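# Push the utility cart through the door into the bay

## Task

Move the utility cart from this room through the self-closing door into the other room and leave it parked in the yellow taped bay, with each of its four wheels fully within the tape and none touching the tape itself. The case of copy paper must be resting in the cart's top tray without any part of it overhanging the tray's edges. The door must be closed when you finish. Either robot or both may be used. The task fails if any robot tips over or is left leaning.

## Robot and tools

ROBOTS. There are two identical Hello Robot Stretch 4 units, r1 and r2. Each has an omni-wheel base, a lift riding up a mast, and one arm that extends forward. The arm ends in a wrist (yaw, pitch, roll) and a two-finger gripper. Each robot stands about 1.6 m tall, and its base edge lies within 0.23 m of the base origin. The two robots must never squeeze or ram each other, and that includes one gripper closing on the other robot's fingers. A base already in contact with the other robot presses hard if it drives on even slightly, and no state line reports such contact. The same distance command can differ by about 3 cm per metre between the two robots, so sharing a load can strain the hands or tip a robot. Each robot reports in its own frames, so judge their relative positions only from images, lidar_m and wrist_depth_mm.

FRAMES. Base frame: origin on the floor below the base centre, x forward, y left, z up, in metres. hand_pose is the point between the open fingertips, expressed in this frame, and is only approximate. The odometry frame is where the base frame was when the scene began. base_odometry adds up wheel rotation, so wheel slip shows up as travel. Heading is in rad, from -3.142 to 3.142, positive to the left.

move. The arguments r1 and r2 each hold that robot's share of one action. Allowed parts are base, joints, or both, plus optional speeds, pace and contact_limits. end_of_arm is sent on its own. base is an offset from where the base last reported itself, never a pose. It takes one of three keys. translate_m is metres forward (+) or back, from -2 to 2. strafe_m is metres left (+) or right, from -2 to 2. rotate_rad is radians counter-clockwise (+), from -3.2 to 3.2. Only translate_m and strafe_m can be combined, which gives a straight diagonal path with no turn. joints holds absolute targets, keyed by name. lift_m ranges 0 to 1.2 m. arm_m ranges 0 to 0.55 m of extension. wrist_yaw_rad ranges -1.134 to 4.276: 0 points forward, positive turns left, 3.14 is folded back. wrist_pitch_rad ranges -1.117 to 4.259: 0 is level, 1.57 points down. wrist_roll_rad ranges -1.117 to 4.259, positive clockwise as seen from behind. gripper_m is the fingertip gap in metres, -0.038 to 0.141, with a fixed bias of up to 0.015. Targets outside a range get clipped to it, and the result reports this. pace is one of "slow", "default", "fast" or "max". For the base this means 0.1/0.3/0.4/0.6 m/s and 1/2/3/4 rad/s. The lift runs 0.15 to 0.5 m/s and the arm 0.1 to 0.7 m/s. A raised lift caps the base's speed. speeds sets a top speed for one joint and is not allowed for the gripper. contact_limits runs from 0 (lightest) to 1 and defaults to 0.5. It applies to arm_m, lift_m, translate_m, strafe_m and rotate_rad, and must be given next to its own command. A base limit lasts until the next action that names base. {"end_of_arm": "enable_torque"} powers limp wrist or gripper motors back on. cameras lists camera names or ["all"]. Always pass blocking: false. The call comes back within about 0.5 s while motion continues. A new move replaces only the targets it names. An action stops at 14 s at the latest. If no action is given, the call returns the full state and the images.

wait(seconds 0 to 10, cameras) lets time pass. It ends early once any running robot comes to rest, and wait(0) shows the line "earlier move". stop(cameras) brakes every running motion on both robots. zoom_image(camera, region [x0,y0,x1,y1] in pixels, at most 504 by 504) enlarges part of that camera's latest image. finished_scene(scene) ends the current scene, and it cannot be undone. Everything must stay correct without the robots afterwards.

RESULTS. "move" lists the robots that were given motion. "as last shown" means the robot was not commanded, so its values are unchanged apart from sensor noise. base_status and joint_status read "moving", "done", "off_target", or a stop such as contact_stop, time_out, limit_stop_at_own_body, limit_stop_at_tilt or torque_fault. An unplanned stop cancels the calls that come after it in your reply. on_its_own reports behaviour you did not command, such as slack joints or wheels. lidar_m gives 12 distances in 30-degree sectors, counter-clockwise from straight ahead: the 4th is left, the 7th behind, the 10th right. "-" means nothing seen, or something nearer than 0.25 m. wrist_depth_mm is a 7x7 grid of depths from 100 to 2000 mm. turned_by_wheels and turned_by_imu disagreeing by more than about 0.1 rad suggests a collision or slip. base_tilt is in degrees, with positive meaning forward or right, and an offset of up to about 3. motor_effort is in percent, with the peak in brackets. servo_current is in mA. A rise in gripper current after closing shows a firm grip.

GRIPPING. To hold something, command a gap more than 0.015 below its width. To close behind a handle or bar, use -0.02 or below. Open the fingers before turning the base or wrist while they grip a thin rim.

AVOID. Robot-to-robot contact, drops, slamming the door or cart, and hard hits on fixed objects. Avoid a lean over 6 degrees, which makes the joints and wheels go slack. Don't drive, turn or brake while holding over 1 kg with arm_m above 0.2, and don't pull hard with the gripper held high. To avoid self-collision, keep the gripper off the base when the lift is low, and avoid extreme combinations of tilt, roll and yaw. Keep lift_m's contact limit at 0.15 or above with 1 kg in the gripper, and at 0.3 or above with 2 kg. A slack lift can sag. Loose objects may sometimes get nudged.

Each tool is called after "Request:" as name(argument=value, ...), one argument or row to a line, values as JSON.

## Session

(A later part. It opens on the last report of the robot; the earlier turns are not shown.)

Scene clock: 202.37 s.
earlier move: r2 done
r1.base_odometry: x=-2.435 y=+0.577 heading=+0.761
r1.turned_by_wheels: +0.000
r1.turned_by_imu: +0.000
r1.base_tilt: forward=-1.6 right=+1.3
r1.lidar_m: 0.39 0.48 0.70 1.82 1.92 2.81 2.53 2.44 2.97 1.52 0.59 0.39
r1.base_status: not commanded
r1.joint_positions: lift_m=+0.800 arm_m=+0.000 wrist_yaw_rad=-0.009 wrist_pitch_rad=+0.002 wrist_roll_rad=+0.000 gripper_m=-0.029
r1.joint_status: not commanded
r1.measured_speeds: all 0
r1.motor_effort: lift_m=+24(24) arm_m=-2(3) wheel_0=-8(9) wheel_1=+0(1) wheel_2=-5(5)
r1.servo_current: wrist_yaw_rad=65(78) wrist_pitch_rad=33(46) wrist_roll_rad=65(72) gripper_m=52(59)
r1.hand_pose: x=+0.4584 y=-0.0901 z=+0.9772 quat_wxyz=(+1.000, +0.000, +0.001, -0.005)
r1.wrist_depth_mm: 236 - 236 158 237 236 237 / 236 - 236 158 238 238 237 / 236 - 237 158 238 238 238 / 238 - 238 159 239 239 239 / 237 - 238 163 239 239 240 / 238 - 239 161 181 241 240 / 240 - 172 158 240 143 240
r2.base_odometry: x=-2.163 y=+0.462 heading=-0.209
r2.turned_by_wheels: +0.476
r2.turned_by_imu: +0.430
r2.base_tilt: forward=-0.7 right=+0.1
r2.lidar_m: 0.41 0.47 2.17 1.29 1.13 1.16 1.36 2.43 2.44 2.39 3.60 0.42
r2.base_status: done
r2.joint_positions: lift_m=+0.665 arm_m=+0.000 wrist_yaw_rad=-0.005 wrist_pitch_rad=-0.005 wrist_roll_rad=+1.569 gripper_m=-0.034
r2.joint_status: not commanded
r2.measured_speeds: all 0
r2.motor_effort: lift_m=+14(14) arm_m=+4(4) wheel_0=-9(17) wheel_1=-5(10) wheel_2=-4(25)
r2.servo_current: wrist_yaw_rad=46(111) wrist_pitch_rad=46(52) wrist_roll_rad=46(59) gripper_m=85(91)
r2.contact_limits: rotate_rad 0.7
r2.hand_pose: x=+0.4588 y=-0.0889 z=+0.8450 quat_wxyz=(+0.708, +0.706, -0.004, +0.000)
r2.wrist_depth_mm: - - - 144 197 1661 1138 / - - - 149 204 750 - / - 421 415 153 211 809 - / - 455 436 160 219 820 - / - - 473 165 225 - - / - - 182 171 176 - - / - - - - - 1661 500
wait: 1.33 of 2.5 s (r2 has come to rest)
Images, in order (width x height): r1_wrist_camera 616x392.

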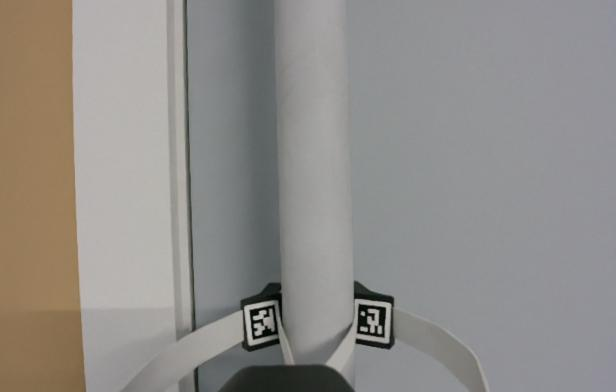

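Request:
move(
  blocking=false,
  r1={"base":{"translate_m":-0.3,"strafe_m":-0.05},"pace":"slow","contact_limits":{"translate_m":0.6}},
  r2={"base":{"strafe_m":-0.46},"pace":"slow","contact_limits":{"strafe_m":0.7}},
)

Request:
wait(
  seconds=5,
)

Request:
wait(
  seconds=3,
)

Request:
move(
  blocking=false,
  r1={"base":{"translate_m":-0.25,"strafe_m":-0.1},"pace":"slow","contact_limits":{"translate_m":0.6}},
  r2={"base":{"rotate_rad":0.5},"pace":"slow","contact_limits":{"rotate_rad":0.7}},
)

Request:
wait(
  seconds=4,
)

Request:
wait(
  seconds=4,
  cameras=["r1_wrist_camera","r1_head_right_camera"],
)

Scene clock: 215.73 s.
move: r1 moving; r2 moving
r1.base_odometry: x=-2.443 y=+0.567 heading=+0.760
r1.turned_by_wheels: -0.001
r1.turned_by_imu: -0.005
r1.base_tilt: forward=-1.5 right=+1.4
r1.lidar_m: 0.37 0.49 0.73 1.82 1.96 2.80 2.53 2.40 2.97 1.59 0.63 0.37
r1.base_status: translate_m moving; strafe_m moving
r1.joint_positions: lift_m=+0.800 arm_m=+0.000 wrist_yaw_rad=-0.009 wrist_pitch_rad=+0.002 wrist_roll_rad=+0.000 gripper_m=-0.029
r1.joint_status: not commanded
r1.measured_speeds: translate_m=-0.049 strafe_m=-0.009 rotate_rad=+0.001 lift_m=+0.000 arm_m=+0.001 wrist_yaw_rad=+0.000 wrist_pitch_rad=+0.000 wrist_roll_rad=+0.000
r1.motor_effort: lift_m=+24(24) arm_m=-4(4) wheel_0=-20(21) wheel_1=-4(7) wheel_2=+6(6)
r1.servo_current: wrist_yaw_rad=65(85) wrist_pitch_rad=33(52) wrist_roll_rad=39(52) gripper_m=59(59)
r1.contact_limits: translate_m 0.6
r1.hand_pose: x=+0.4585 y=-0.0901 z=+0.9772 quat_wxyz=(+1.000, +0.000, +0.001, -0.005)
r1.wrist_depth_mm: 244 - 244 167 245 244 246 / 244 - 245 167 245 245 245 / 245 - 246 167 245 246 245 / 246 - 246 167 246 246 246 / 246 - 247 167 247 247 247 / 247 - 248 168 183 248 247 / 249 - 249 165 249 141 247
r2.base_odometry: x=-2.166 y=+0.448 heading=-0.209
r2.turned_by_wheels: +0.000
r2.turned_by_imu: +0.001
r2.base_tilt: forward=-0.7 right=+0.1
r2.lidar_m: 0.43 0.47 2.23 1.35 1.15 1.16 1.41 2.44 2.40 2.40 3.57 0.41
r2.base_status: strafe_m moving
r2.joint_positions: lift_m=+0.665 arm_m=+0.000 wrist_yaw_rad=+0.000 wrist_pitch_rad=-0.005 wrist_roll_rad=+1.569 gripper_m=-0.034
r2.joint_status: not commanded
r2.measured_speeds: translate_m=-0.001 strafe_m=-0.056 rotate_rad=+0.004 lift_m=+0.000 arm_m=+0.000 wrist_yaw_rad=+0.025 wrist_pitch_rad=+0.000 wrist_roll_rad=+0.000
r2.motor_effort: lift_m=+14(14) arm_m=+4(4) wheel_0=+6(8) wheel_1=-9(10) wheel_2=-1(3)
r2.servo_current: wrist_yaw_rad=39(59) wrist_pitch_rad=39(52) wrist_roll_rad=52(59) gripper_m=98(98)
r2.contact_limits: strafe_m 0.7
r2.hand_pose: x=+0.4592 y=-0.0875 z=+0.8450 quat_wxyz=(+0.708, +0.706, -0.002, +0.002)
r2.wrist_depth_mm: - - - 141 193 1708 1182 / - - - 198 200 768 - / - 421 415 151 207 798 - / - 452 436 157 216 820 - / - - 473 163 224 - - / - - 182 170 178 - - / - - - - - 1708 500
pictures: none

Scene clock: 219.53 s.
earlier move: r1 done; r2 moving
r1.base_odometry: x=-2.618 y=+0.335 heading=+0.761
r1.turned_by_wheels: +0.001
r1.turned_by_imu: -0.265
r1.base_tilt: forward=-1.5 right=+1.3
r1.lidar_m: 0.40 0.68 0.86 1.58 1.79 2.18 4.07 1.92 1.90 2.93 1.27 0.52
r1.base_status: done
r1.joint_positions: lift_m=+0.800 arm_m=+0.000 wrist_yaw_rad=+0.000 wrist_pitch_rad=+0.002 wrist_roll_rad=+0.000 gripper_m=-0.029
r1.joint_status: not commanded
r1.measured_speeds: translate_m=+0.000 strafe_m=+0.001 rotate_rad=+0.002 lift_m=+0.000 arm_m=+0.000 wrist_yaw_rad=+0.011 wrist_pitch_rad=+0.000 wrist_roll_rad=+0.000
r1.motor_effort: lift_m=+24(24) arm_m=-6(6) wheel_0=-14(23) wheel_1=-4(15) wheel_2=+9(15)
r1.servo_current: wrist_yaw_rad=46(85) wrist_pitch_rad=39(52) wrist_roll_rad=59(72) gripper_m=52(59)
r1.contact_limits: translate_m 0.6
r1.hand_pose: x=+0.4595 y=-0.0874 z=+0.9772 quat_wxyz=(+1.000, +0.000, +0.001, +0.000)
r1.wrist_depth_mm: 445 211 228 169 294 334 387 / 449 209 229 169 294 334 392 / 449 213 229 170 294 334 392 / 452 214 230 170 296 336 387 / 449 213 229 170 296 336 392 / 452 214 209 169 182 338 392 / - 137 223 167 291 315 394
r2.base_odometry: x=-2.244 y=+0.084 heading=-0.209
r2.turned_by_wheels: +0.000
r2.turned_by_imu: +0.003
r2.base_tilt: forward=-0.6 right=+0.0
r2.lidar_m: 0.34 0.32 2.71 1.63 1.42 1.44 1.74 2.16 2.19 1.88 3.31 0.46
r2.base_status: strafe_m moving
r2.joint_positions: lift_m=+0.665 arm_m=+0.000 wrist_yaw_rad=+0.007 wrist_pitch_rad=-0.005 wrist_roll_rad=+1.569 gripper_m=-0.034
r2.joint_status: not commanded
r2.measured_speeds: translate_m=+0.000 strafe_m=-0.100 rotate_rad=+0.001 lift_m=+0.000 arm_m=+0.000 wrist_yaw_rad=+0.000 wrist_pitch_rad=+0.000 wrist_roll_rad=+0.000
r2.motor_effort: lift_m=+14(14) arm_m=+4(4) wheel_0=+9(17) wheel_1=-7(10) wheel_2=+2(3)
r2.servo_current: wrist_yaw_rad=46(65) wrist_pitch_rad=46(52) wrist_roll_rad=52(59) gripper_m=91(98)
r2.contact_limits: strafe_m 0.7
r2.hand_pose: x=+0.4598 y=-0.0855 z=+0.8450 quat_wxyz=(+0.708, +0.706, +0.000, +0.004)
r2.wrist_depth_mm: - - - 227 - 1808 1205 / - - - 216 283 291 290 / - - - 204 267 1808 1229 / - - - 193 251 - - / - - 442 182 237 820 - / - 439 183 172 175 798 - / - - 427 - 217 - -
wait: 3.80 of 5 s (r1 has come to rest)
pictures: none

Scene clock: 221.00 s.
earlier move: r2 done
r1.base_odometry: x=-2.618 y=+0.335 heading=+0.761
r1.turned_by_wheels: +0.000
r1.turned_by_imu: -0.011
r1.base_tilt: forward=-1.5 right=+1.3
r1.lidar_m: 0.40 0.70 0.85 1.52 1.80 2.16 3.99 1.85 1.83 2.95 1.30 0.52
r1.base_status: done
r1.joint_positions: lift_m=+0.800 arm_m=+0.000 wrist_yaw_rad=+0.002 wrist_pitch_rad=+0.002 wrist_roll_rad=+0.000 gripper_m=-0.029
r1.joint_status: not commanded
r1.measured_speeds: all 0
r1.motor_effort: lift_m=+24(24) arm_m=-6(6) wheel_0=-10(23) wheel_1=-4(15) wheel_2=+10(15)
r1.servo_current: wrist_yaw_rad=46(85) wrist_pitch_rad=39(52) wrist_roll_rad=39(72) gripper_m=59(59)
r1.contact_limits: translate_m 0.6
r1.hand_pose: x=+0.4596 y=-0.0869 z=+0.9772 quat_wxyz=(+1.000, +0.000, +0.001, +0.001)
r1.wrist_depth_mm: 445 211 229 169 291 338 392 / 442 211 229 170 291 338 394 / 445 213 229 170 291 338 394 / 442 213 229 171 291 340 394 / 445 213 231 171 293 338 394 / 445 211 220 171 183 342 399 / 445 138 228 167 289 322 402
r2.base_odometry: x=-2.259 y=+0.012 heading=-0.209
r2.turned_by_wheels: +0.000
r2.turned_by_imu: +0.000
r2.base_tilt: forward=-0.7 right=+0.1
r2.lidar_m: 0.33 0.30 2.82 1.70 1.49 1.51 1.78 2.12 2.13 1.82 3.26 0.46
r2.base_status: done
r2.joint_positions: lift_m=+0.665 arm_m=+0.000 wrist_yaw_rad=+0.007 wrist_pitch_rad=-0.005 wrist_roll_rad=+1.569 gripper_m=-0.034
r2.joint_status: not commanded
r2.measured_speeds: all 0
r2.motor_effort: lift_m=+14(14) arm_m=+4(4) wheel_0=+6(17) wheel_1=-5(10) wheel_2=+2(3)
r2.servo_current: wrist_yaw_rad=59(65) wrist_pitch_rad=52(52) wrist_roll_rad=52(65) gripper_m=91(98)
r2.contact_limits: strafe_m 0.7
r2.hand_pose: x=+0.4598 y=-0.0855 z=+0.8450 quat_wxyz=(+0.708, +0.706, +0.000, +0.004)
r2.wrist_depth_mm: - - - 257 - 1808 1205 / - - - 263 306 1537 1160 / - - - 218 285 1708 1229 / - - - 200 264 1863 512 / - - - 186 241 778 - / - 439 183 171 175 798 - / - 421 410 - 212 - -
wait: 1.47 of 3 s (r2 has come to rest)
pictures: none

Scene clock: 221.50 s.
move: r1 moving; r2 moving
r1.base_odometry: x=-2.623 y=+0.322 heading=+0.761
r1.turned_by_wheels: +0.000
r1.turned_by_imu: -0.035
r1.base_tilt: forward=-1.5 right=+1.3
r1.lidar_m: 0.38 0.68 0.81 1.43 1.78 2.09 3.72 1.91 1.81 2.95 1.40 0.52
r1.base_status: translate_m moving; strafe_m moving
r1.joint_positions: lift_m=+0.800 arm_m=+0.000 wrist_yaw_rad=+0.004 wrist_pitch_rad=+0.002 wrist_roll_rad=+0.000 gripper_m=-0.029
r1.joint_status: not commanded
r1.measured_speeds: translate_m=-0.049 strafe_m=-0.021 rotate_rad=+0.000 lift_m=+0.000 arm_m=+0.000 wrist_yaw_rad=+0.008 wrist_pitch_rad=+0.000 wrist_roll_rad=+0.000
r1.motor_effort: lift_m=+24(24) arm_m=-6(6) wheel_0=-12(14) wheel_1=-4(7) wheel_2=+20(20)
r1.servo_current: wrist_yaw_rad=52(59) wrist_pitch_rad=39(52) wrist_roll_rad=65(65) gripper_m=59(59)
r1.contact_limits: translate_m 0.6
r1.hand_pose: x=+0.4598 y=-0.0863 z=+0.9772 quat_wxyz=(+1.000, +0.000, +0.001, +0.002)
r1.wrist_depth_mm: 445 208 229 168 298 349 415 / 445 208 229 169 297 349 415 / 445 209 229 169 297 349 415 / 449 208 229 170 298 349 418 / 449 212 230 171 298 351 418 / 452 212 190 171 182 353 418 / - 140 224 168 294 136 427
r2.base_odometry: x=-2.259 y=+0.012 heading=-0.086
r2.turned_by_wheels: +0.123
r2.turned_by_imu: +0.118
r2.base_tilt: forward=-0.7 right=+0.1
r2.lidar_m: 0.32 0.32 2.39 1.62 1.49 1.53 1.97 2.13 2.05 1.80 3.25 0.47
r2.base_status: rotate_rad moving
r2.joint_positions: lift_m=+0.665 arm_m=+0.000 wrist_yaw_rad=-0.017 wrist_pitch_rad=-0.005 wrist_roll_rad=+1.569 gripper_m=-0.034
r2.joint_status: not commanded
r2.measured_speeds: translate_m=-0.002 strafe_m=+0.001 rotate_rad=+0.489 lift_m=+0.000 arm_m=+0.000 wrist_yaw_rad=-0.045 wrist_pitch_rad=+0.000 wrist_roll_rad=+0.000
r2.motor_effort: lift_m=+14(14) arm_m=+4(4) wheel_0=-15(15) wheel_1=-9(9) wheel_2=-18(18)
r2.servo_current: wrist_yaw_rad=98(98) wrist_pitch_rad=39(52) wrist_roll_rad=52(59) gripper_m=85(91)
r2.contact_limits: rotate_rad 0.7
r2.hand_pose: x=+0.4577 y=-0.0923 z=+0.8450 quat_wxyz=(+0.708, +0.706, -0.008, -0.004)
r2.wrist_depth_mm: - - - 241 - 1756 1205 / - - - 225 297 300 298 / - - - 208 273 1863 1308 / - - - 193 253 - 539 / - - - 181 236 820 - / - 436 183 167 179 778 - / - 415 415 - 211 - -
pictures: none

Scene clock: 222.70 s.
earlier move: r1 moving; r2 done
r1.base_odometry: x=-2.669 y=+0.222 heading=+0.762
r1.turned_by_wheels: +0.001
r1.turned_by_imu: -0.287
r1.base_tilt: forward=-1.5 right=+1.3
r1.lidar_m: 0.37 0.72 0.76 1.03 1.71 1.78 2.44 5.08 1.89 1.82 2.95 0.70
r1.base_status: translate_m moving; strafe_m moving
r1.joint_positions: lift_m=+0.800 arm_m=+0.000 wrist_yaw_rad=+0.009 wrist_pitch_rad=+0.002 wrist_roll_rad=+0.000 gripper_m=-0.029
r1.joint_status: not commanded
r1.measured_speeds: translate_m=-0.092 strafe_m=-0.037 rotate_rad=+0.001 lift_m=+0.000 arm_m=+0.000 wrist_yaw_rad=+0.009 wrist_pitch_rad=+0.000 wrist_roll_rad=+0.000
r1.motor_effort: lift_m=+24(24) arm_m=-8(8) wheel_0=-8(14) wheel_1=-3(8) wheel_2=+20(20)
r1.servo_current: wrist_yaw_rad=65(72) wrist_pitch_rad=46(52) wrist_roll_rad=65(65) gripper_m=59(59)
r1.contact_limits: translate_m 0.6
r1.hand_pose: x=+0.4604 y=-0.0849 z=+0.9772 quat_wxyz=(+1.000, +0.000, +0.001, +0.004)
r1.wrist_depth_mm: 186 192 229 170 404 564 - / 459 188 229 171 402 517 - / 462 187 229 171 402 564 - / 189 188 229 171 402 521 - / 190 188 229 172 407 559 - / 480 187 207 173 181 - - / 473 154 216 171 382 134 -
r2.base_odometry: x=-2.259 y=+0.012 heading=+0.290
r2.turned_by_wheels: +0.375
r2.turned_by_imu: +0.349
r2.base_tilt: forward=-0.7 right=+0.1
r2.lidar_m: 0.41 0.48 1.74 1.51 1.50 1.74 2.11 2.10 1.83 3.26 3.26 0.39
r2.base_status: done
r2.joint_positions: lift_m=+0.665 arm_m=+0.000 wrist_yaw_rad=-0.007 wrist_pitch_rad=-0.005 wrist_roll_rad=+1.569 gripper_m=-0.034
r2.joint_status: not commanded
r2.measured_speeds: all 0
r2.motor_effort: lift_m=+14(14) arm_m=+5(5) wheel_0=-6(15) wheel_1=-4(10) wheel_2=-8(24)
r2.servo_current: wrist_yaw_rad=52(111) wrist_pitch_rad=46(52) wrist_roll_rad=59(59) gripper_m=91(91)
r2.contact_limits: rotate_rad 0.7
r2.hand_pose: x=+0.4586 y=-0.0895 z=+0.8450 quat_wxyz=(+0.708, +0.706, -0.005, -0.001)
r2.wrist_depth_mm: - - - 138 189 1708 - / - - 574 144 198 750 - / - 418 407 150 205 798 - / - 459 442 156 215 820 - / - - 488 163 224 - - / - - 182 171 177 - - / - - - - - - 508
wait: 1.20 of 4 s (r2 has come to rest)
pictures: none

Scene clock: 226.70 s.
earlier move: r1 contact_stop
r1.base_odometry: x=-2.647 y=+0.323 heading=+1.338
r1.turned_by_wheels: +0.576
r1.turned_by_imu: +0.243
r1.base_tilt: forward=-1.6 right=+1.2
r1.lidar_m: 0.36 0.51 0.58 1.04 1.72 1.97 3.42 2.29 1.97 3.01 1.14 0.49
r1.base_status: translate_m contact_stop; strafe_m contact_stop
r1.joint_positions: lift_m=+0.800 arm_m=+0.000 wrist_yaw_rad=+0.003 wrist_pitch_rad=+0.002 wrist_roll_rad=+0.000 gripper_m=-0.029
r1.joint_status: not commanded
r1.measured_speeds: translate_m=+0.028 strafe_m=-0.003 rotate_rad=+0.068 lift_m=+0.000 arm_m=+0.000 wrist_yaw_rad=+0.000 wrist_pitch_rad=+0.000 wrist_roll_rad=+0.000
r1.on_its_own: the wheels are slack since a contact_stop
r1.motor_effort: lift_m=+23(24) arm_m=-4(11) wheel_0=+0(14) wheel_1=+1(9) wheel_2=+0(29)
r1.servo_current: wrist_yaw_rad=59(137) wrist_pitch_rad=46(52) wrist_roll_rad=33(65) gripper_m=59(65)
r1.contact_limits: translate_m 0.6
r1.hand_pose: x=+0.4596 y=-0.0866 z=+0.9773 quat_wxyz=(+1.000, +0.000, +0.001, +0.001)
r1.wrist_depth_mm: 297 216 228 163 279 312 349 / 297 213 230 164 278 312 351 / 298 216 229 166 278 312 353 / 298 216 230 163 279 314 351 / 297 216 230 164 278 314 353 / 298 215 208 167 276 315 351 / 298 144 224 164 178 327 353
r2.base_odometry: x=-2.259 y=+0.012 heading=+0.290
r2.turned_by_wheels: +0.000
r2.turned_by_imu: +0.001
r2.base_tilt: forward=-0.7 right=+0.1
r2.lidar_m: 0.42 0.49 1.75 1.49 1.49 1.72 2.11 2.13 1.97 3.26 3.24 0.41
r2.base_status: done
r2.joint_positions: lift_m=+0.665 arm_m=+0.000 wrist_yaw_rad=-0.007 wrist_pitch_rad=-0.005 wrist_roll_rad=+1.569 gripper_m=-0.034
r2.joint_status: not commanded
r2.measured_speeds: all 0
r2.motor_effort: lift_m=+14(14) arm_m=+4(5) wheel_0=-7(15) wheel_1=-4(10) wheel_2=-7(24)
r2.servo_current: wrist_yaw_rad=59(111) wrist_pitch_rad=46(52) wrist_roll_rad=46(72) gripper_m=85(91)
r2.contact_limits: rotate_rad 0.7
r2.hand_pose: x=+0.4586 y=-0.0895 z=+0.8450 quat_wxyz=(+0.708, +0.706, -0.005, -0.001)
r2.wrist_depth_mm: - - - 138 190 1661 - / - - 569 144 198 759 - / - 421 407 150 205 788 - / - 459 445 157 213 831 - / - - 484 163 224 - - / - - 182 171 177 - - / - - - - - - 504
wait: 4.00 s; no rest
pictures: r1_head_right_camera, r1_wrist_camera
Images, in order (width x height): r1_head_right_camera 420x672, r1_wrist_camera 616x392.

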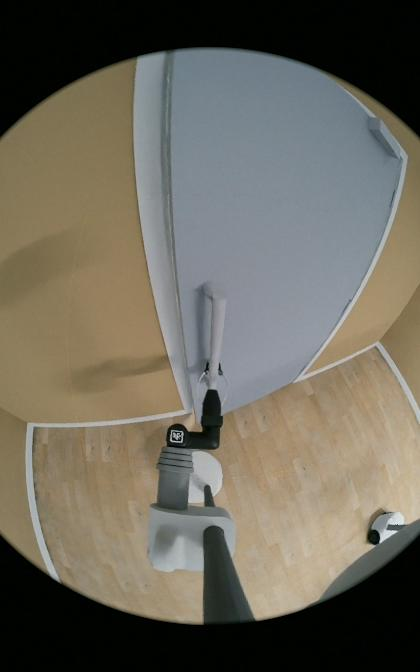

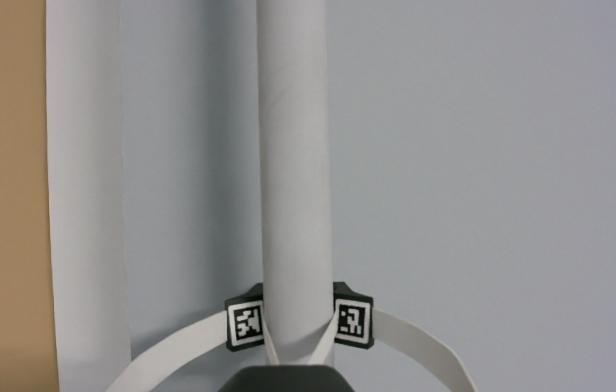

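Request:
move(
  blocking=false,
  r1={"base":{"translate_m":-0.3},"pace":"slow","contact_limits":{"translate_m":0.75}},
  r2={"base":{"strafe_m":-0.46},"pace":"slow","contact_limits":{"strafe_m":0.7}},
)

Request:
wait(
  seconds=3.5,
  cameras=["r1_head_left_camera"],
)

Request:
move(
  blocking=false,
  r1={"base":{"translate_m":-0.15},"pace":"slow","contact_limits":{"translate_m":0.75}},
)

Request:
wait(
  seconds=2,
  cameras=["r1_head_left_camera"],
)

Scene clock: 243.83 s.
earlier move: r1 contact_stop
move: r1 moving; r2 moving
r1.base_odometry: x=-2.610 y=+0.401 heading=+1.494
r1.turned_by_wheels: +0.156
r1.turned_by_imu: +0.152
r1.base_tilt: forward=-1.5 right=+1.3
r1.lidar_m: 0.38 0.42 0.56 1.19 1.78 2.23 - 2.12 2.01 2.95 0.75 0.49
r1.base_status: earlier translate_m contact_stop (by the wheels' count: +0.080 of -0.250); earlier strafe_m contact_stop (by the wheels' count: -0.063 of -0.100); translate_m moving
r1.joint_positions: lift_m=+0.800 arm_m=+0.000 wrist_yaw_rad=+0.003 wrist_pitch_rad=+0.002 wrist_roll_rad=+0.000 gripper_m=-0.029
r1.joint_status: not commanded
r1.measured_speeds: translate_m=-0.049 strafe_m=+0.000 rotate_rad=+0.002 lift_m=+0.000 arm_m=+0.000 wrist_yaw_rad=+0.000 wrist_pitch_rad=+0.000 wrist_roll_rad=+0.000
r1.motor_effort: lift_m=+23(23) arm_m=-5(5) wheel_0=-17(17) wheel_1=-4(9) wheel_2=+12(12)
r1.servo_current: wrist_yaw_rad=46(65) wrist_pitch_rad=39(46) wrist_roll_rad=33(65) gripper_m=46(59)
r1.contact_limits: translate_m 0.75
r1.hand_pose: x=+0.4597 y=-0.0867 z=+0.9773 quat_wxyz=(+1.000, +0.000, +0.001, +0.001)
r1.wrist_depth_mm: 224 - 237 165 254 260 270 / 225 236 239 167 254 264 272 / 225 235 239 167 254 264 272 / 226 - 240 167 255 264 271 / 224 - 240 168 256 265 273 / 225 - 238 169 184 266 274 / 226 - 239 166 257 136 273
r2.base_odometry: x=-2.255 y=-0.002 heading=+0.290
r2.turned_by_wheels: +0.000
r2.turned_by_imu: +0.001
r2.base_tilt: forward=-0.7 right=+0.1
r2.lidar_m: 0.40 0.47 1.75 1.48 1.50 1.79 2.10 2.14 2.02 3.24 3.23 0.40
r2.base_status: strafe_m moving
r2.joint_positions: lift_m=+0.665 arm_m=+0.000 wrist_yaw_rad=-0.001 wrist_pitch_rad=-0.005 wrist_roll_rad=+1.569 gripper_m=-0.034
r2.joint_status: not commanded
r2.measured_speeds: translate_m=-0.001 strafe_m=-0.055 rotate_rad=+0.003 lift_m=+0.000 arm_m=+0.000 wrist_yaw_rad=+0.028 wrist_pitch_rad=+0.000 wrist_roll_rad=+0.000
r2.motor_effort: lift_m=+14(14) arm_m=+4(4) wheel_0=+9(12) wheel_1=-7(9) wheel_2=+0(6)
r2.servo_current: wrist_yaw_rad=46(65) wrist_pitch_rad=46(52) wrist_roll_rad=52(52) gripper_m=85(91)
r2.contact_limits: strafe_m 0.7
r2.hand_pose: x=+0.4592 y=-0.0878 z=+0.8450 quat_wxyz=(+0.708, +0.706, -0.002, +0.001)
r2.wrist_depth_mm: - - - 185 185 1618 - / - - 484 140 194 759 - / - 415 399 200 202 798 - / - 459 439 154 212 820 - / - - 484 161 222 - - / - - 183 170 178 - - / - - - - - - 504
pictures: none

Scene clock: 247.33 s.
earlier move: r1 moving; r2 moving
r1.base_odometry: x=-2.633 y=+0.114 heading=+1.495
r1.turned_by_wheels: +0.001
r1.turned_by_imu: -1.066
r1.base_tilt: forward=-1.3 right=+1.3
r1.lidar_m: 0.29 0.34 0.31 0.28 0.38 0.82 1.54 1.97 3.94 2.01 1.96 2.98
r1.base_status: translate_m moving
r1.joint_positions: lift_m=+0.800 arm_m=+0.000 wrist_yaw_rad=+0.015 wrist_pitch_rad=+0.002 wrist_roll_rad=+0.000 gripper_m=-0.029
r1.joint_status: not commanded
r1.measured_speeds: translate_m=-0.037 strafe_m=+0.006 rotate_rad=-0.077 lift_m=+0.002 arm_m=+0.000 wrist_yaw_rad=+0.000 wrist_pitch_rad=-0.001 wrist_roll_rad=+0.000
r1.motor_effort: lift_m=+22(23) arm_m=-2(14) wheel_0=-2(18) wheel_1=-8(21) wheel_2=+16(30)
r1.servo_current: wrist_yaw_rad=98(150) wrist_pitch_rad=46(52) wrist_roll_rad=26(65) gripper_m=52(59)
r1.contact_limits: translate_m 0.75
r1.hand_pose: x=+0.4606 y=-0.0830 z=+0.9774 quat_wxyz=(+1.000, +0.000, +0.001, +0.008)
r1.wrist_depth_mm: 146 195 232 158 - - - / 141 183 230 159 - - - / 135 184 230 159 - - - / 135 193 228 158 - - - / 134 182 226 158 - - - / 132 179 181 162 - - - / 138 155 235 164 138 - -
r2.base_odometry: x=-2.157 y=-0.330 heading=+0.290
r2.turned_by_wheels: +0.000
r2.turned_by_imu: +0.001
r2.base_tilt: forward=-0.7 right=+0.1
r2.lidar_m: 0.34 0.34 2.16 1.84 1.83 2.15 2.02 2.00 1.96 2.91 2.91 0.45
r2.base_status: strafe_m moving
r2.joint_positions: lift_m=+0.665 arm_m=+0.000 wrist_yaw_rad=+0.007 wrist_pitch_rad=-0.005 wrist_roll_rad=+1.569 gripper_m=-0.034
r2.joint_status: not commanded
r2.measured_speeds: translate_m=+0.000 strafe_m=-0.100 rotate_rad=-0.002 lift_m=+0.000 arm_m=+0.000 wrist_yaw_rad=+0.000 wrist_pitch_rad=+0.000 wrist_roll_rad=+0.000
r2.motor_effort: lift_m=+14(14) arm_m=+4(4) wheel_0=+8(18) wheel_1=-6(9) wheel_2=+1(6)
r2.servo_current: wrist_yaw_rad=59(72) wrist_pitch_rad=46(52) wrist_roll_rad=46(59) gripper_m=85(98)
r2.contact_limits: strafe_m 0.7
r2.hand_pose: x=+0.4599 y=-0.0854 z=+0.8450 quat_wxyz=(+0.708, +0.706, +0.001, +0.004)
r2.wrist_depth_mm: - - - 203 265 1464 1098 / - - - 196 258 1464 1098 / - - - 190 249 1808 535 / - - - 184 241 820 - / - 445 442 177 233 820 - / - 449 183 172 175 - - / - - 442 - - - -
wait: 3.50 s; no rest
Images, in order (width x height): r1_head_left_camera 420x672.

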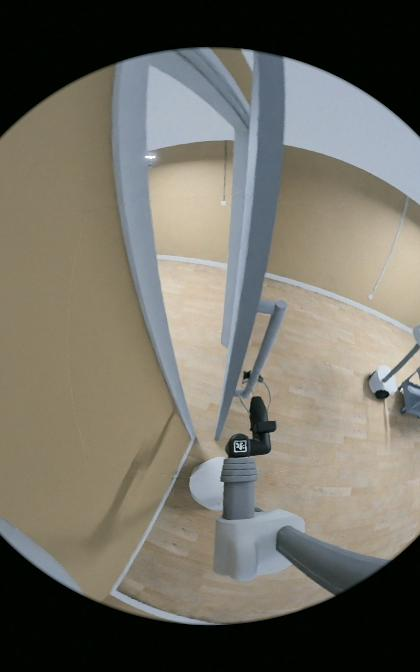

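Scene clock: 247.83 s.
earlier move: r1 done; r2 moving
move: r1 moving
r1.base_odometry: x=-2.634 y=+0.102 heading=+1.497
r1.turned_by_wheels: +0.002
r1.turned_by_imu: +0.015
r1.base_tilt: forward=-1.5 right=+1.3
r1.lidar_m: 0.34 0.33 0.27 0.29 0.40 0.87 1.56 1.97 4.04 1.94 1.93 2.66
r1.base_status: translate_m moving
r1.joint_positions: lift_m=+0.800 arm_m=+0.001 wrist_yaw_rad=+0.018 wrist_pitch_rad=+0.003 wrist_roll_rad=+0.000 gripper_m=-0.029
r1.joint_status: not commanded
r1.measured_speeds: translate_m=-0.049 strafe_m=+0.001 rotate_rad=+0.000 lift_m=+0.000 arm_m=+0.003 wrist_yaw_rad=+0.022 wrist_pitch_rad=+0.000 wrist_roll_rad=+0.000
r1.motor_effort: lift_m=+21(22) arm_m=-9(9) wheel_0=+0(5) wheel_1=-6(9) wheel_2=+27(27)
r1.servo_current: wrist_yaw_rad=111(111) wrist_pitch_rad=39(52) wrist_roll_rad=46(65) gripper_m=52(52)
r1.contact_limits: translate_m 0.75
r1.hand_pose: x=+0.4614 y=-0.0821 z=+0.9772 quat_wxyz=(+1.000, +0.000, +0.001, +0.009)
r1.wrist_depth_mm: 138 193 240 168 - - - / 138 184 239 167 - - - / 143 183 237 170 - - - / 143 190 236 167 - - - / 142 181 247 168 - - - / 135 180 183 172 178 - - / 139 151 229 169 146 - -
r2.base_odometry: x=-2.143 y=-0.378 heading=+0.290
r2.turned_by_wheels: +0.000
r2.turned_by_imu: +0.001
r2.base_tilt: forward=-0.7 right=+0.1
r2.lidar_m: 0.34 0.34 2.21 1.89 1.90 2.21 2.02 1.98 1.94 2.86 2.85 0.47
r2.base_status: strafe_m moving
r2.joint_positions: lift_m=+0.665 arm_m=+0.000 wrist_yaw_rad=+0.007 wrist_pitch_rad=-0.005 wrist_roll_rad=+1.569 gripper_m=-0.034
r2.joint_status: not commanded
r2.measured_speeds: translate_m=+0.000 strafe_m=-0.100 rotate_rad=+0.002 lift_m=+0.000 arm_m=+0.000 wrist_yaw_rad=+0.000 wrist_pitch_rad=+0.000 wrist_roll_rad=+0.000
r2.motor_effort: lift_m=+14(14) arm_m=+4(4) wheel_0=+10(12) wheel_1=-7(7) wheel_2=+0(1)
r2.servo_current: wrist_yaw_rad=52(65) wrist_pitch_rad=46(52) wrist_roll_rad=52(59) gripper_m=85(98)
r2.contact_limits: strafe_m 0.7
r2.hand_pose: x=+0.4599 y=-0.0854 z=+0.8450 quat_wxyz=(+0.708, +0.706, +0.001, +0.004)
r2.wrist_depth_mm: - - - 217 - 1756 1205 / - - - 207 273 279 278 / - - - 197 258 1863 1229 / - - - 190 246 1808 - / - - 439 180 236 820 - / - 439 183 172 175 788 - / - - 430 - 219 - -
pictures: none

Scene clock: 249.10 s.
earlier move: r1 moving; r2 done
r1.base_odometry: x=-2.642 y=-0.008 heading=+1.497
r1.turned_by_wheels: +0.000
r1.turned_by_imu: -0.228
r1.base_tilt: forward=-1.4 right=+1.3
r1.lidar_m: 0.33 0.25 0.25 0.25 0.25 0.39 1.51 1.68 2.65 2.38 1.99 3.25
r1.base_status: translate_m moving
r1.joint_positions: lift_m=+0.800 arm_m=+0.001 wrist_yaw_rad=+0.022 wrist_pitch_rad=+0.002 wrist_roll_rad=+0.000 gripper_m=-0.029
r1.joint_status: not commanded
r1.measured_speeds: translate_m=-0.077 strafe_m=+0.000 rotate_rad=-0.008 lift_m=+0.000 arm_m=+0.000 wrist_yaw_rad=+0.000 wrist_pitch_rad=+0.000 wrist_roll_rad=+0.000
r1.motor_effort: lift_m=+21(22) arm_m=-11(11) wheel_0=+2(5) wheel_1=+0(9) wheel_2=+28(32)
r1.servo_current: wrist_yaw_rad=124(150) wrist_pitch_rad=46(52) wrist_roll_rad=39(65) gripper_m=52(59)
r1.contact_limits: translate_m 0.75
r1.hand_pose: x=+0.4618 y=-0.0810 z=+0.9774 quat_wxyz=(+1.000, +0.000, +0.001, +0.011)
r1.wrist_depth_mm: 122 188 274 181 - - - / 134 198 272 180 - - - / 128 185 270 175 - - - / 132 196 266 175 - - - / 125 193 262 175 - - - / 124 179 185 178 - - - / 123 149 250 176 145 - -
r2.base_odometry: x=-2.127 y=-0.429 heading=+0.290
r2.turned_by_wheels: +0.000
r2.turned_by_imu: +0.000
r2.base_tilt: forward=-0.7 right=+0.0
r2.lidar_m: 0.33 0.32 2.25 1.94 1.94 2.26 2.00 1.95 2.02 2.81 2.81 0.47
r2.base_status: done
r2.joint_positions: lift_m=+0.665 arm_m=+0.000 wrist_yaw_rad=+0.007 wrist_pitch_rad=-0.005 wrist_roll_rad=+1.569 gripper_m=-0.034
r2.joint_status: not commanded
r2.measured_speeds: all 0
r2.motor_effort: lift_m=+14(14) arm_m=+4(4) wheel_0=+5(13) wheel_1=-5(7) wheel_2=+1(2)
r2.servo_current: wrist_yaw_rad=39(65) wrist_pitch_rad=46(52) wrist_roll_rad=39(59) gripper_m=78(98)
r2.contact_limits: strafe_m 0.7
r2.hand_pose: x=+0.4599 y=-0.0854 z=+0.8450 quat_wxyz=(+0.708, +0.706, +0.001, +0.004)
r2.wrist_depth_mm: - - - 236 - 1756 1205 / - - - 222 291 294 294 / - - - 208 272 1756 1229 / - - - 195 255 1808 - / - - - 183 238 809 - / - 439 182 172 175 809 - / - - 421 - 216 - -
wait: 1.27 of 2 s (r2 has come to rest)
Images, in order (width x height): r1_head_left_camera 420x672.

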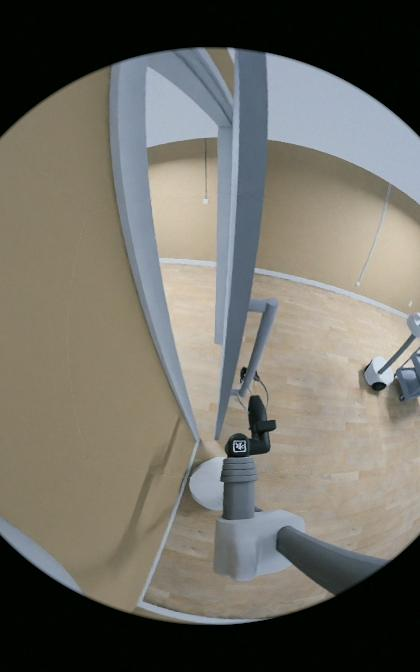

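Request:
move(
  blocking=false,
  r1={"base":{"strafe_m":-0.4},"pace":"slow","contact_limits":{"strafe_m":0.75}},
  r2={"base":{"rotate_rad":0.5},"pace":"slow","contact_limits":{"rotate_rad":0.7}},
)

Request:
wait(
  seconds=2.5,
  cameras=["r2_head_camera"],
)

Request:
wait(
  seconds=4,
  cameras=["r1_head_left_camera","r1_head_right_camera"],
)

Scene clock: 259.47 s.
earlier move: r1 done
move: r1 moving; r2 moving
r1.base_odometry: x=-2.630 y=-0.036 heading=+1.500
r1.turned_by_wheels: +0.003
r1.turned_by_imu: +0.110
r1.base_tilt: forward=-1.6 right=+1.2
r1.lidar_m: 0.33 0.25 0.25 0.25 0.25 0.44 1.53 1.82 3.18 2.11 1.95 3.20
r1.base_status: strafe_m moving
r1.joint_positions: lift_m=+0.800 arm_m=+0.000 wrist_yaw_rad=+0.021 wrist_pitch_rad=+0.002 wrist_roll_rad=+0.000 gripper_m=-0.029
r1.joint_status: not commanded
r1.measured_speeds: translate_m=+0.000 strafe_m=-0.057 rotate_rad=-0.003 lift_m=+0.000 arm_m=+0.000 wrist_yaw_rad=+0.000 wrist_pitch_rad=+0.000 wrist_roll_rad=+0.000
r1.motor_effort: lift_m=+20(20) arm_m=-7(7) wheel_0=+23(24) wheel_1=-3(6) wheel_2=+14(14)
r1.servo_current: wrist_yaw_rad=117(156) wrist_pitch_rad=39(46) wrist_roll_rad=46(65) gripper_m=65(65)
r1.contact_limits: strafe_m 0.75
r1.hand_pose: x=+0.4614 y=-0.0812 z=+0.9774 quat_wxyz=(+1.000, +0.000, +0.001, +0.011)
r1.wrist_depth_mm: 161 210 162 - - - - / 155 210 163 1025 - - - / 161 208 165 - - - - / 154 207 162 - - - - / 153 206 161 - - - - / 153 186 163 181 - - - / 145 165 164 171 138 - -
r2.base_odometry: x=-2.128 y=-0.429 heading=+0.414
r2.turned_by_wheels: +0.124
r2.turned_by_imu: +0.119
r2.base_tilt: forward=-0.7 right=+0.1
r2.lidar_m: 0.34 0.33 2.14 1.92 1.96 2.19 1.99 1.95 2.02 2.79 2.85 0.46
r2.base_status: rotate_rad moving
r2.joint_positions: lift_m=+0.665 arm_m=+0.000 wrist_yaw_rad=-0.016 wrist_pitch_rad=-0.005 wrist_roll_rad=+1.569 gripper_m=-0.034
r2.joint_status: not commanded
r2.measured_speeds: translate_m=-0.004 strafe_m=+0.002 rotate_rad=+0.494 lift_m=+0.000 arm_m=+0.000 wrist_yaw_rad=-0.037 wrist_pitch_rad=+0.000 wrist_roll_rad=+0.000
r2.motor_effort: lift_m=+14(14) arm_m=+4(4) wheel_0=-10(12) wheel_1=-9(11) wheel_2=-19(19)
r2.servo_current: wrist_yaw_rad=78(78) wrist_pitch_rad=39(46) wrist_roll_rad=52(52) gripper_m=91(98)
r2.contact_limits: rotate_rad 0.7
r2.hand_pose: x=+0.4579 y=-0.0919 z=+0.8450 quat_wxyz=(+0.708, +0.706, -0.007, -0.004)
r2.wrist_depth_mm: - - - 223 - 1808 1205 / - - - 211 279 289 286 / - - - 198 262 1756 1229 / - - - 188 246 1756 - / - - 439 179 234 820 - / - 439 183 169 178 778 - / - 427 424 - 215 - -
pictures: none

Scene clock: 260.67 s.
earlier move: r1 moving; r2 done
r1.base_odometry: x=-2.517 y=-0.044 heading=+1.500
r1.turned_by_wheels: +0.000
r1.turned_by_imu: +0.017
r1.base_tilt: forward=-1.7 right=+1.2
r1.lidar_m: 0.31 0.35 0.29 0.31 0.35 0.70 1.57 1.85 3.32 1.95 1.86 3.14
r1.base_status: strafe_m moving
r1.joint_positions: lift_m=+0.800 arm_m=+0.000 wrist_yaw_rad=+0.021 wrist_pitch_rad=+0.002 wrist_roll_rad=+0.000 gripper_m=-0.029
r1.joint_status: not commanded
r1.measured_speeds: translate_m=-0.002 strafe_m=-0.100 rotate_rad=+0.010 lift_m=+0.000 arm_m=+0.000 wrist_yaw_rad=+0.000 wrist_pitch_rad=+0.000 wrist_roll_rad=+0.000
r1.motor_effort: lift_m=+20(20) arm_m=+4(7) wheel_0=+28(28) wheel_1=+1(6) wheel_2=+5(14)
r1.servo_current: wrist_yaw_rad=117(156) wrist_pitch_rad=46(52) wrist_roll_rad=39(65) gripper_m=59(65)
r1.contact_limits: strafe_m 0.75
r1.hand_pose: x=+0.4611 y=-0.0812 z=+0.9774 quat_wxyz=(+1.000, +0.000, +0.001, +0.011)
r1.wrist_depth_mm: 172 197 151 - - - - / 165 208 150 - - - - / 165 207 - - - - - / 165 216 151 - - - - / 164 206 151 - - - - / 162 193 151 187 - - - / 147 164 151 177 137 - -
r2.base_odometry: x=-2.128 y=-0.429 heading=+0.788
r2.turned_by_wheels: +0.375
r2.turned_by_imu: +0.357
r2.base_tilt: forward=-0.7 right=+0.1
r2.lidar_m: 0.43 0.53 1.96 1.94 2.21 2.02 1.96 1.87 2.82 2.82 3.20 0.40
r2.base_status: done
r2.joint_positions: lift_m=+0.665 arm_m=+0.000 wrist_yaw_rad=-0.007 wrist_pitch_rad=-0.005 wrist_roll_rad=+1.569 gripper_m=-0.034
r2.joint_status: not commanded
r2.measured_speeds: all 0
r2.motor_effort: lift_m=+14(14) arm_m=+4(4) wheel_0=-7(17) wheel_1=-5(11) wheel_2=-7(23)
r2.servo_current: wrist_yaw_rad=59(98) wrist_pitch_rad=46(52) wrist_roll_rad=52(59) gripper_m=91(98)
r2.contact_limits: rotate_rad 0.7
r2.hand_pose: x=+0.4587 y=-0.0893 z=+0.8450 quat_wxyz=(+0.708, +0.706, -0.004, +0.000)
r2.wrist_depth_mm: - - - 173 178 - - / - 462 392 130 186 741 - / - 418 402 194 196 798 - / - - 455 150 208 - - / - - 504 157 223 - - / - - 182 171 177 1863 530 / - - - - - - 473
wait: 1.20 of 2.5 s (r2 has come to rest)
Images, in order (width x height): r2_head_camera 420x560.

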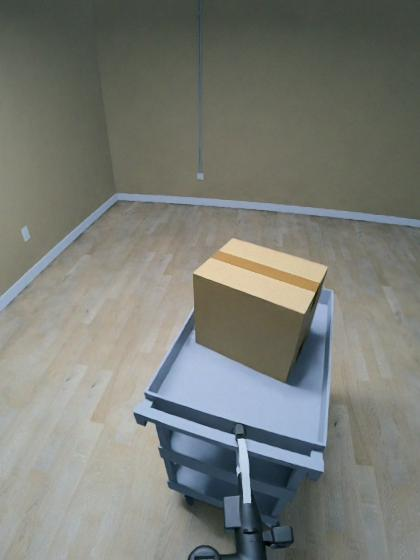

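Scene clock: 264.30 s.
earlier move: r1 done
r1.base_odometry: x=-2.245 y=-0.063 heading=+1.500
r1.turned_by_wheels: +0.000
r1.turned_by_imu: +0.045
r1.base_tilt: forward=-1.6 right=+1.3
r1.lidar_m: 0.29 3.75 0.55 0.56 0.68 1.34 1.66 2.06 3.82 1.68 1.57 3.04
r1.base_status: done
r1.joint_positions: lift_m=+0.800 arm_m=+0.000 wrist_yaw_rad=+0.022 wrist_pitch_rad=+0.002 wrist_roll_rad=+0.000 gripper_m=-0.029
r1.joint_status: not commanded
r1.measured_speeds: all 0
r1.on_its_own: wrist_yaw_rad is at rest, and its servo_current (137 mA) is outside its rest range (0 to 104 mA)
r1.motor_effort: lift_m=+20(20) arm_m=-4(7) wheel_0=+17(28) wheel_1=+2(6) wheel_2=+14(20)
r1.servo_current: wrist_yaw_rad=137(156) wrist_pitch_rad=39(52) wrist_roll_rad=52(78) gripper_m=59(65)
r1.contact_limits: strafe_m 0.75
r1.hand_pose: x=+0.4612 y=-0.0809 z=+0.9774 quat_wxyz=(+1.000, +0.000, +0.001, +0.011)
r1.wrist_depth_mm: 142 224 159 - - - - / 142 244 162 - - - - / 133 220 161 - - - - / 141 237 161 - - - - / 130 214 161 - - - - / 129 193 174 181 - - - / 133 153 172 171 146 - -
r2.base_odometry: x=-2.128 y=-0.429 heading=+0.788
r2.turned_by_wheels: +0.000
r2.turned_by_imu: +0.001
r2.base_tilt: forward=-0.7 right=+0.1
r2.lidar_m: 0.42 0.50 1.95 1.94 2.22 2.01 1.67 1.60 2.82 2.80 3.19 0.39
r2.base_status: done
r2.joint_positions: lift_m=+0.665 arm_m=+0.000 wrist_yaw_rad=-0.007 wrist_pitch_rad=-0.005 wrist_roll_rad=+1.569 gripper_m=-0.034
r2.joint_status: not commanded
r2.measured_speeds: all 0
r2.motor_effort: lift_m=+14(14) arm_m=+4(4) wheel_0=-7(17) wheel_1=-4(11) wheel_2=-6(23)
r2.servo_current: wrist_yaw_rad=59(98) wrist_pitch_rad=39(52) wrist_roll_rad=46(59) gripper_m=85(98)
r2.contact_limits: rotate_rad 0.7
r2.hand_pose: x=+0.4587 y=-0.0893 z=+0.8450 quat_wxyz=(+0.708, +0.706, -0.004, +0.000)
r2.wrist_depth_mm: - - - 173 178 - - / - 459 387 130 187 741 - / - 415 404 193 197 798 - / - - 452 150 210 - - / - - 500 157 222 - - / - - 182 171 177 1808 535 / - - - - - - 473
wait: 3.63 of 4 s (r1 has come to rest)
Images, in order (width x height): r1_head_left_camera 420x672, r1_head_right_camera 420x672.

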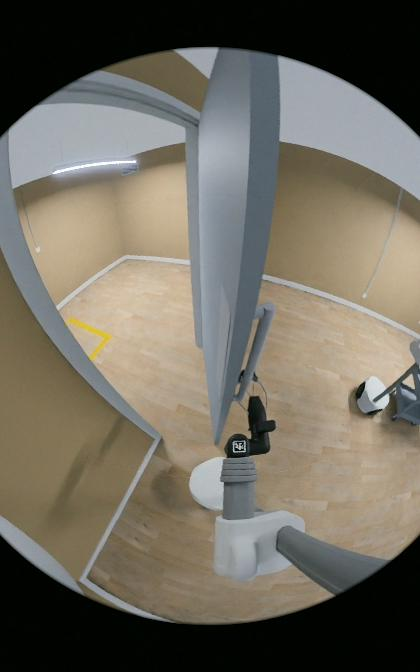

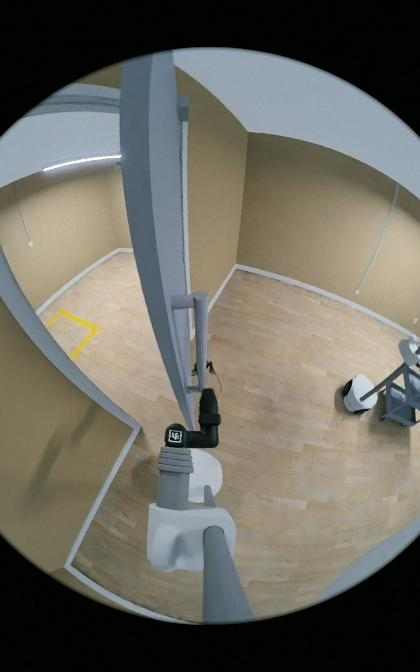

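Request:
move(
  blocking=false,
  r1={"base":{"strafe_m":-0.4,"translate_m":0.1},"pace":"slow","contact_limits":{"strafe_m":0.75}},
)

Request:
zoom_image(
  camera="r1_head_right_camera",
  region=[330, 330, 420, 460],
)

Request:
wait(
  seconds=5,
)

Request:
move(
  blocking=false,
  r1={"base":{"rotate_rad":0.5},"pace":"slow","contact_limits":{"rotate_rad":0.75}},
)

Request:
wait(
  seconds=3,
  cameras=["r1_head_left_camera","r1_head_right_camera","r2_head_camera","r2_wrist_camera"],
)

Request:
zoom_image(
  camera="r2_head_camera",
  region=[100, 210, 380, 530],
)

Scene clock: 276.23 s.
move: r1 moving
r1.base_odometry: x=-2.233 y=-0.061 heading=+1.502
r1.turned_by_wheels: +0.002
r1.turned_by_imu: +0.004
r1.base_tilt: forward=-1.6 right=+1.3
r1.lidar_m: 0.30 3.73 0.56 0.56 0.71 1.38 1.66 2.09 3.92 1.66 1.60 3.05
r1.base_status: translate_m moving; strafe_m moving
r1.joint_positions: lift_m=+0.800 arm_m=+0.000 wrist_yaw_rad=+0.022 wrist_pitch_rad=+0.002 wrist_roll_rad=+0.000 gripper_m=-0.029
r1.joint_status: not commanded
r1.measured_speeds: translate_m=+0.013 strafe_m=-0.050 rotate_rad=+0.000 lift_m=+0.000 arm_m=+0.000 wrist_yaw_rad=+0.000 wrist_pitch_rad=+0.000 wrist_roll_rad=+0.000
r1.motor_effort: lift_m=+20(20) arm_m=-4(4) wheel_0=+24(25) wheel_1=-3(4) wheel_2=+11(12)
r1.servo_current: wrist_yaw_rad=150(150) wrist_pitch_rad=52(52) wrist_roll_rad=52(59) gripper_m=52(59)
r1.contact_limits: strafe_m 0.75
r1.hand_pose: x=+0.4612 y=-0.0809 z=+0.9774 quat_wxyz=(+1.000, +0.000, +0.001, +0.011)
r1.wrist_depth_mm: 150 236 160 - - - - / 141 235 160 - - - - / 159 233 162 - - - - / 132 229 160 - - - - / 139 226 159 - - - - / 137 190 161 183 - - - / 134 164 163 169 146 - -
r2: as last shown
r2.turned_by_imu: +0.002
r2.motor_effort: lift_m=+14(14) arm_m=+4(4) wheel_0=-7(7) wheel_1=-5(5) wheel_2=-6(7)
r2.contact_limits: rotate_rad 0.7
pictures: none

Scaled by 3.877 from the camera's image (finer frame: 600x960).
This view is cut from an older image: the scene may have changed since it was taken.

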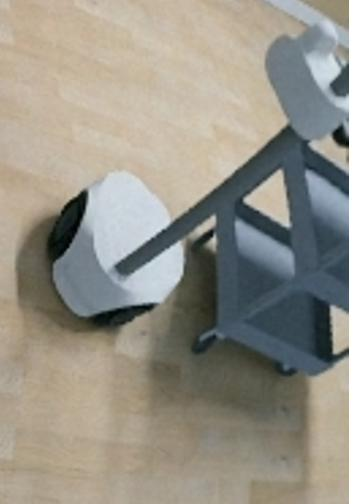

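Scene clock: 281.10 s.
earlier move: r1 done
r1.base_odometry: x=-1.840 y=+0.009 heading=+1.502
r1.turned_by_wheels: +0.000
r1.turned_by_imu: +0.106
r1.base_tilt: forward=-1.6 right=+1.2
r1.lidar_m: 0.27 0.61 0.88 0.90 1.20 1.91 1.98 2.61 4.91 1.19 1.20 2.79
r1.base_status: done
r1.joint_positions: lift_m=+0.800 arm_m=+0.000 wrist_yaw_rad=+0.022 wrist_pitch_rad=+0.002 wrist_roll_rad=+0.000 gripper_m=-0.029
r1.joint_status: not commanded
r1.measured_speeds: all 0
r1.on_its_own: wrist_yaw_rad is at rest, and its servo_current (124 mA) is outside its rest range (0 to 104 mA)
r1.motor_effort: lift_m=+20(20) arm_m=-4(4) wheel_0=+17(26) wheel_1=-1(5) wheel_2=+13(16)
r1.servo_current: wrist_yaw_rad=124(156) wrist_pitch_rad=33(52) wrist_roll_rad=39(65) gripper_m=52(65)
r1.contact_limits: strafe_m 0.75
r1.hand_pose: x=+0.4612 y=-0.0809 z=+0.9774 quat_wxyz=(+1.000, +0.000, +0.001, +0.011)
r1.wrist_depth_mm: 145 - 158 - - - - / 124 264 159 - - - - / 141 353 159 - - - - / 137 332 160 - - - - / 134 303 161 - - - - / 127 220 162 183 - - - / 123 154 161 175 146 - -
r2.base_odometry: x=-2.128 y=-0.429 heading=+0.788
r2.turned_by_wheels: +0.000
r2.turned_by_imu: +0.001
r2.base_tilt: forward=-0.6 right=+0.1
r2.lidar_m: 0.42 0.49 1.94 1.94 2.22 2.01 1.29 1.19 2.80 2.78 3.20 0.39
r2.base_status: not commanded
r2.joint_positions: lift_m=+0.665 arm_m=+0.000 wrist_yaw_rad=-0.007 wrist_pitch_rad=-0.005 wrist_roll_rad=+1.569 gripper_m=-0.034
r2.joint_status: not commanded
r2.measured_speeds: all 0
r2.motor_effort: lift_m=+14(14) arm_m=+4(4) wheel_0=-7(7) wheel_1=-5(5) wheel_2=-6(7)
r2.servo_current: wrist_yaw_rad=52(65) wrist_pitch_rad=39(52) wrist_roll_rad=52(59) gripper_m=85(98)
r2.contact_limits: rotate_rad 0.7
r2.hand_pose: x=+0.4587 y=-0.0893 z=+0.8450 quat_wxyz=(+0.708, +0.706, -0.004, +0.000)
r2.wrist_depth_mm: - - - 174 178 - - / - 459 389 130 186 732 - / - 418 404 194 196 798 - / - - 452 150 210 - - / - - 504 157 221 - - / - - 182 170 177 1863 530 / - - - - - - 473
wait: 4.87 of 5 s (r1 has come to rest)
pictures: none

Scene clock: 281.60 s.
move: r1 moving
r1.base_odometry: x=-1.840 y=+0.009 heading=+1.626
r1.turned_by_wheels: +0.124
r1.turned_by_imu: +0.124
r1.base_tilt: forward=-1.6 right=+1.2
r1.lidar_m: 0.25 1.38 0.88 0.93 1.34 1.92 2.06 2.90 2.03 1.18 2.89 2.79
r1.base_status: rotate_rad moving
r1.joint_positions: lift_m=+0.800 arm_m=+0.000 wrist_yaw_rad=+0.005 wrist_pitch_rad=+0.002 wrist_roll_rad=+0.000 gripper_m=-0.029
r1.joint_status: not commanded
r1.measured_speeds: translate_m=-0.001 strafe_m=+0.000 rotate_rad=+0.483 lift_m=+0.000 arm_m=+0.000 wrist_yaw_rad=-0.090 wrist_pitch_rad=+0.000 wrist_roll_rad=+0.000
r1.motor_effort: lift_m=+20(20) arm_m=+4(4) wheel_0=+0(17) wheel_1=-1(5) wheel_2=-6(12)
r1.servo_current: wrist_yaw_rad=46(150) wrist_pitch_rad=46(52) wrist_roll_rad=33(59) gripper_m=52(59)
r1.contact_limits: rotate_rad 0.75
r1.hand_pose: x=+0.4597 y=-0.0858 z=+0.9774 quat_wxyz=(+1.000, +0.000, +0.001, +0.003)
r1.wrist_depth_mm: - 291 156 151 - - - / - 213 156 151 - - - / - 206 157 151 - - - / - 202 159 153 - - - / - 194 160 153 - - - / - 155 179 157 - - - / - 138 161 153 155 - -
r2: as last shown
r2.turned_by_imu: +0.000
r2.contact_limits: rotate_rad 0.7
pictures: none

Scene clock: 283.13 s.
earlier move: r1 done
r1.base_odometry: x=-1.840 y=+0.009 heading=+2.004
r1.turned_by_wheels: +0.378
r1.turned_by_imu: +0.410
r1.base_tilt: forward=-1.6 right=+1.2
r1.lidar_m: 0.29 0.87 0.91 1.19 1.89 1.96 2.52 4.92 1.19 1.21 2.78 1.37
r1.base_status: done
r1.joint_positions: lift_m=+0.800 arm_m=+0.000 wrist_yaw_rad=+0.012 wrist_pitch_rad=+0.002 wrist_roll_rad=+0.000 gripper_m=-0.029
r1.joint_status: not commanded
r1.measured_speeds: all 0
r1.motor_effort: lift_m=+20(20) arm_m=+7(10) wheel_0=+18(18) wheel_1=+3(10) wheel_2=+3(12)
r1.servo_current: wrist_yaw_rad=72(150) wrist_pitch_rad=46(52) wrist_roll_rad=59(65) gripper_m=52(59)
r1.contact_limits: rotate_rad 0.75
r1.hand_pose: x=+0.4601 y=-0.0838 z=+0.9775 quat_wxyz=(+1.000, +0.000, +0.001, +0.006)
r1.wrist_depth_mm: 135 171 114 115 - - - / 131 171 112 115 - - - / 126 164 112 115 1025 - - / 131 164 113 - - - - / 126 163 113 115 - - - / 126 163 114 115 - - - / 125 152 114 113 143 - -
r2.base_odometry: x=-2.128 y=-0.429 heading=+0.788
r2.turned_by_wheels: +0.000
r2.turned_by_imu: +0.000
r2.base_tilt: forward=-0.6 right=+0.1
r2.lidar_m: 0.41 0.51 1.94 1.94 2.24 2.01 1.44 1.21 2.81 2.79 3.18 0.41
r2.base_status: not commanded
r2.joint_positions: lift_m=+0.665 arm_m=+0.000 wrist_yaw_rad=-0.007 wrist_pitch_rad=-0.005 wrist_roll_rad=+1.569 gripper_m=-0.034
r2.joint_status: not commanded
r2.measured_speeds: all 0
r2.motor_effort: lift_m=+14(14) arm_m=+4(4) wheel_0=-7(7) wheel_1=-4(5) wheel_2=-6(7)
r2.servo_current: wrist_yaw_rad=46(65) wrist_pitch_rad=46(52) wrist_roll_rad=39(65) gripper_m=78(98)
r2.contact_limits: rotate_rad 0.7
r2.hand_pose: x=+0.4587 y=-0.0893 z=+0.8450 quat_wxyz=(+0.708, +0.706, -0.004, +0.000)
r2.wrist_depth_mm: - - - 173 179 - - / - 459 389 130 186 732 - / - 418 404 193 197 798 - / - - 452 150 209 - - / - - 508 157 222 - - / - - 182 171 177 1808 530 / - - - - - - 473
wait: 1.53 of 3 s (r1 has come to rest)
Images, in order (width x height): r1_head_left_camera 420x672, r1_head_right_camera 420x672, r2_head_camera 420x560, r2_wrist_camera 616x392.

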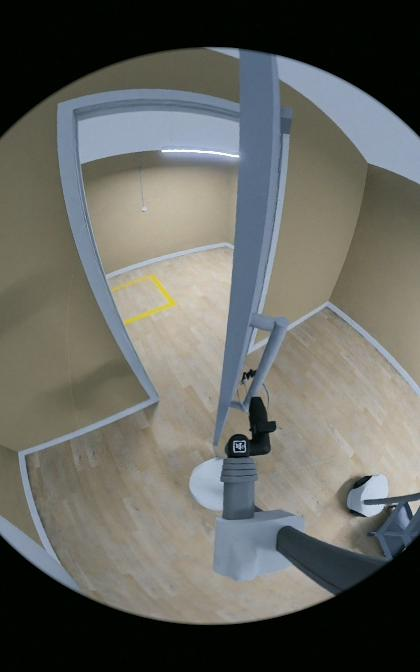

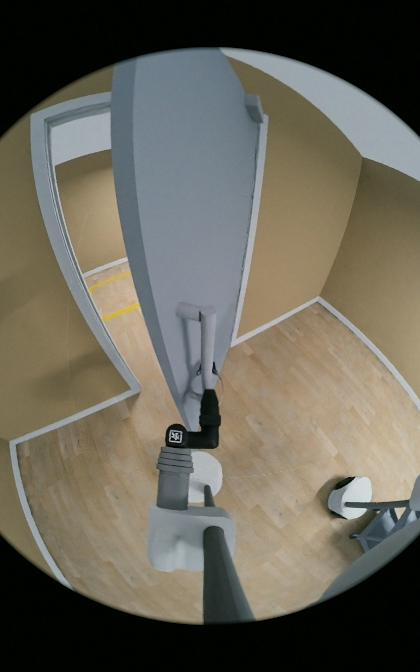

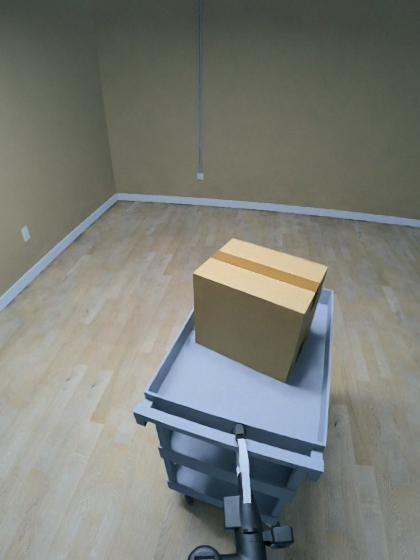

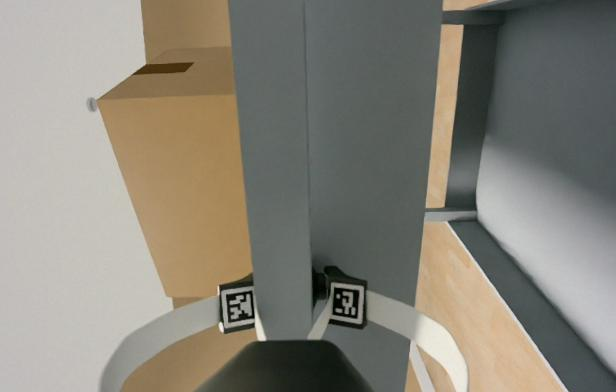

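Scaled by 1.575 from the camera's image (finer frame: 1200x1600).

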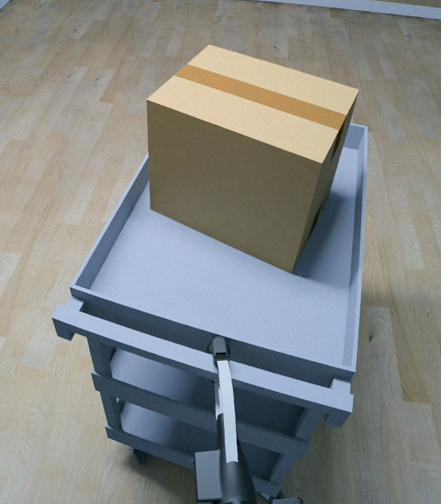

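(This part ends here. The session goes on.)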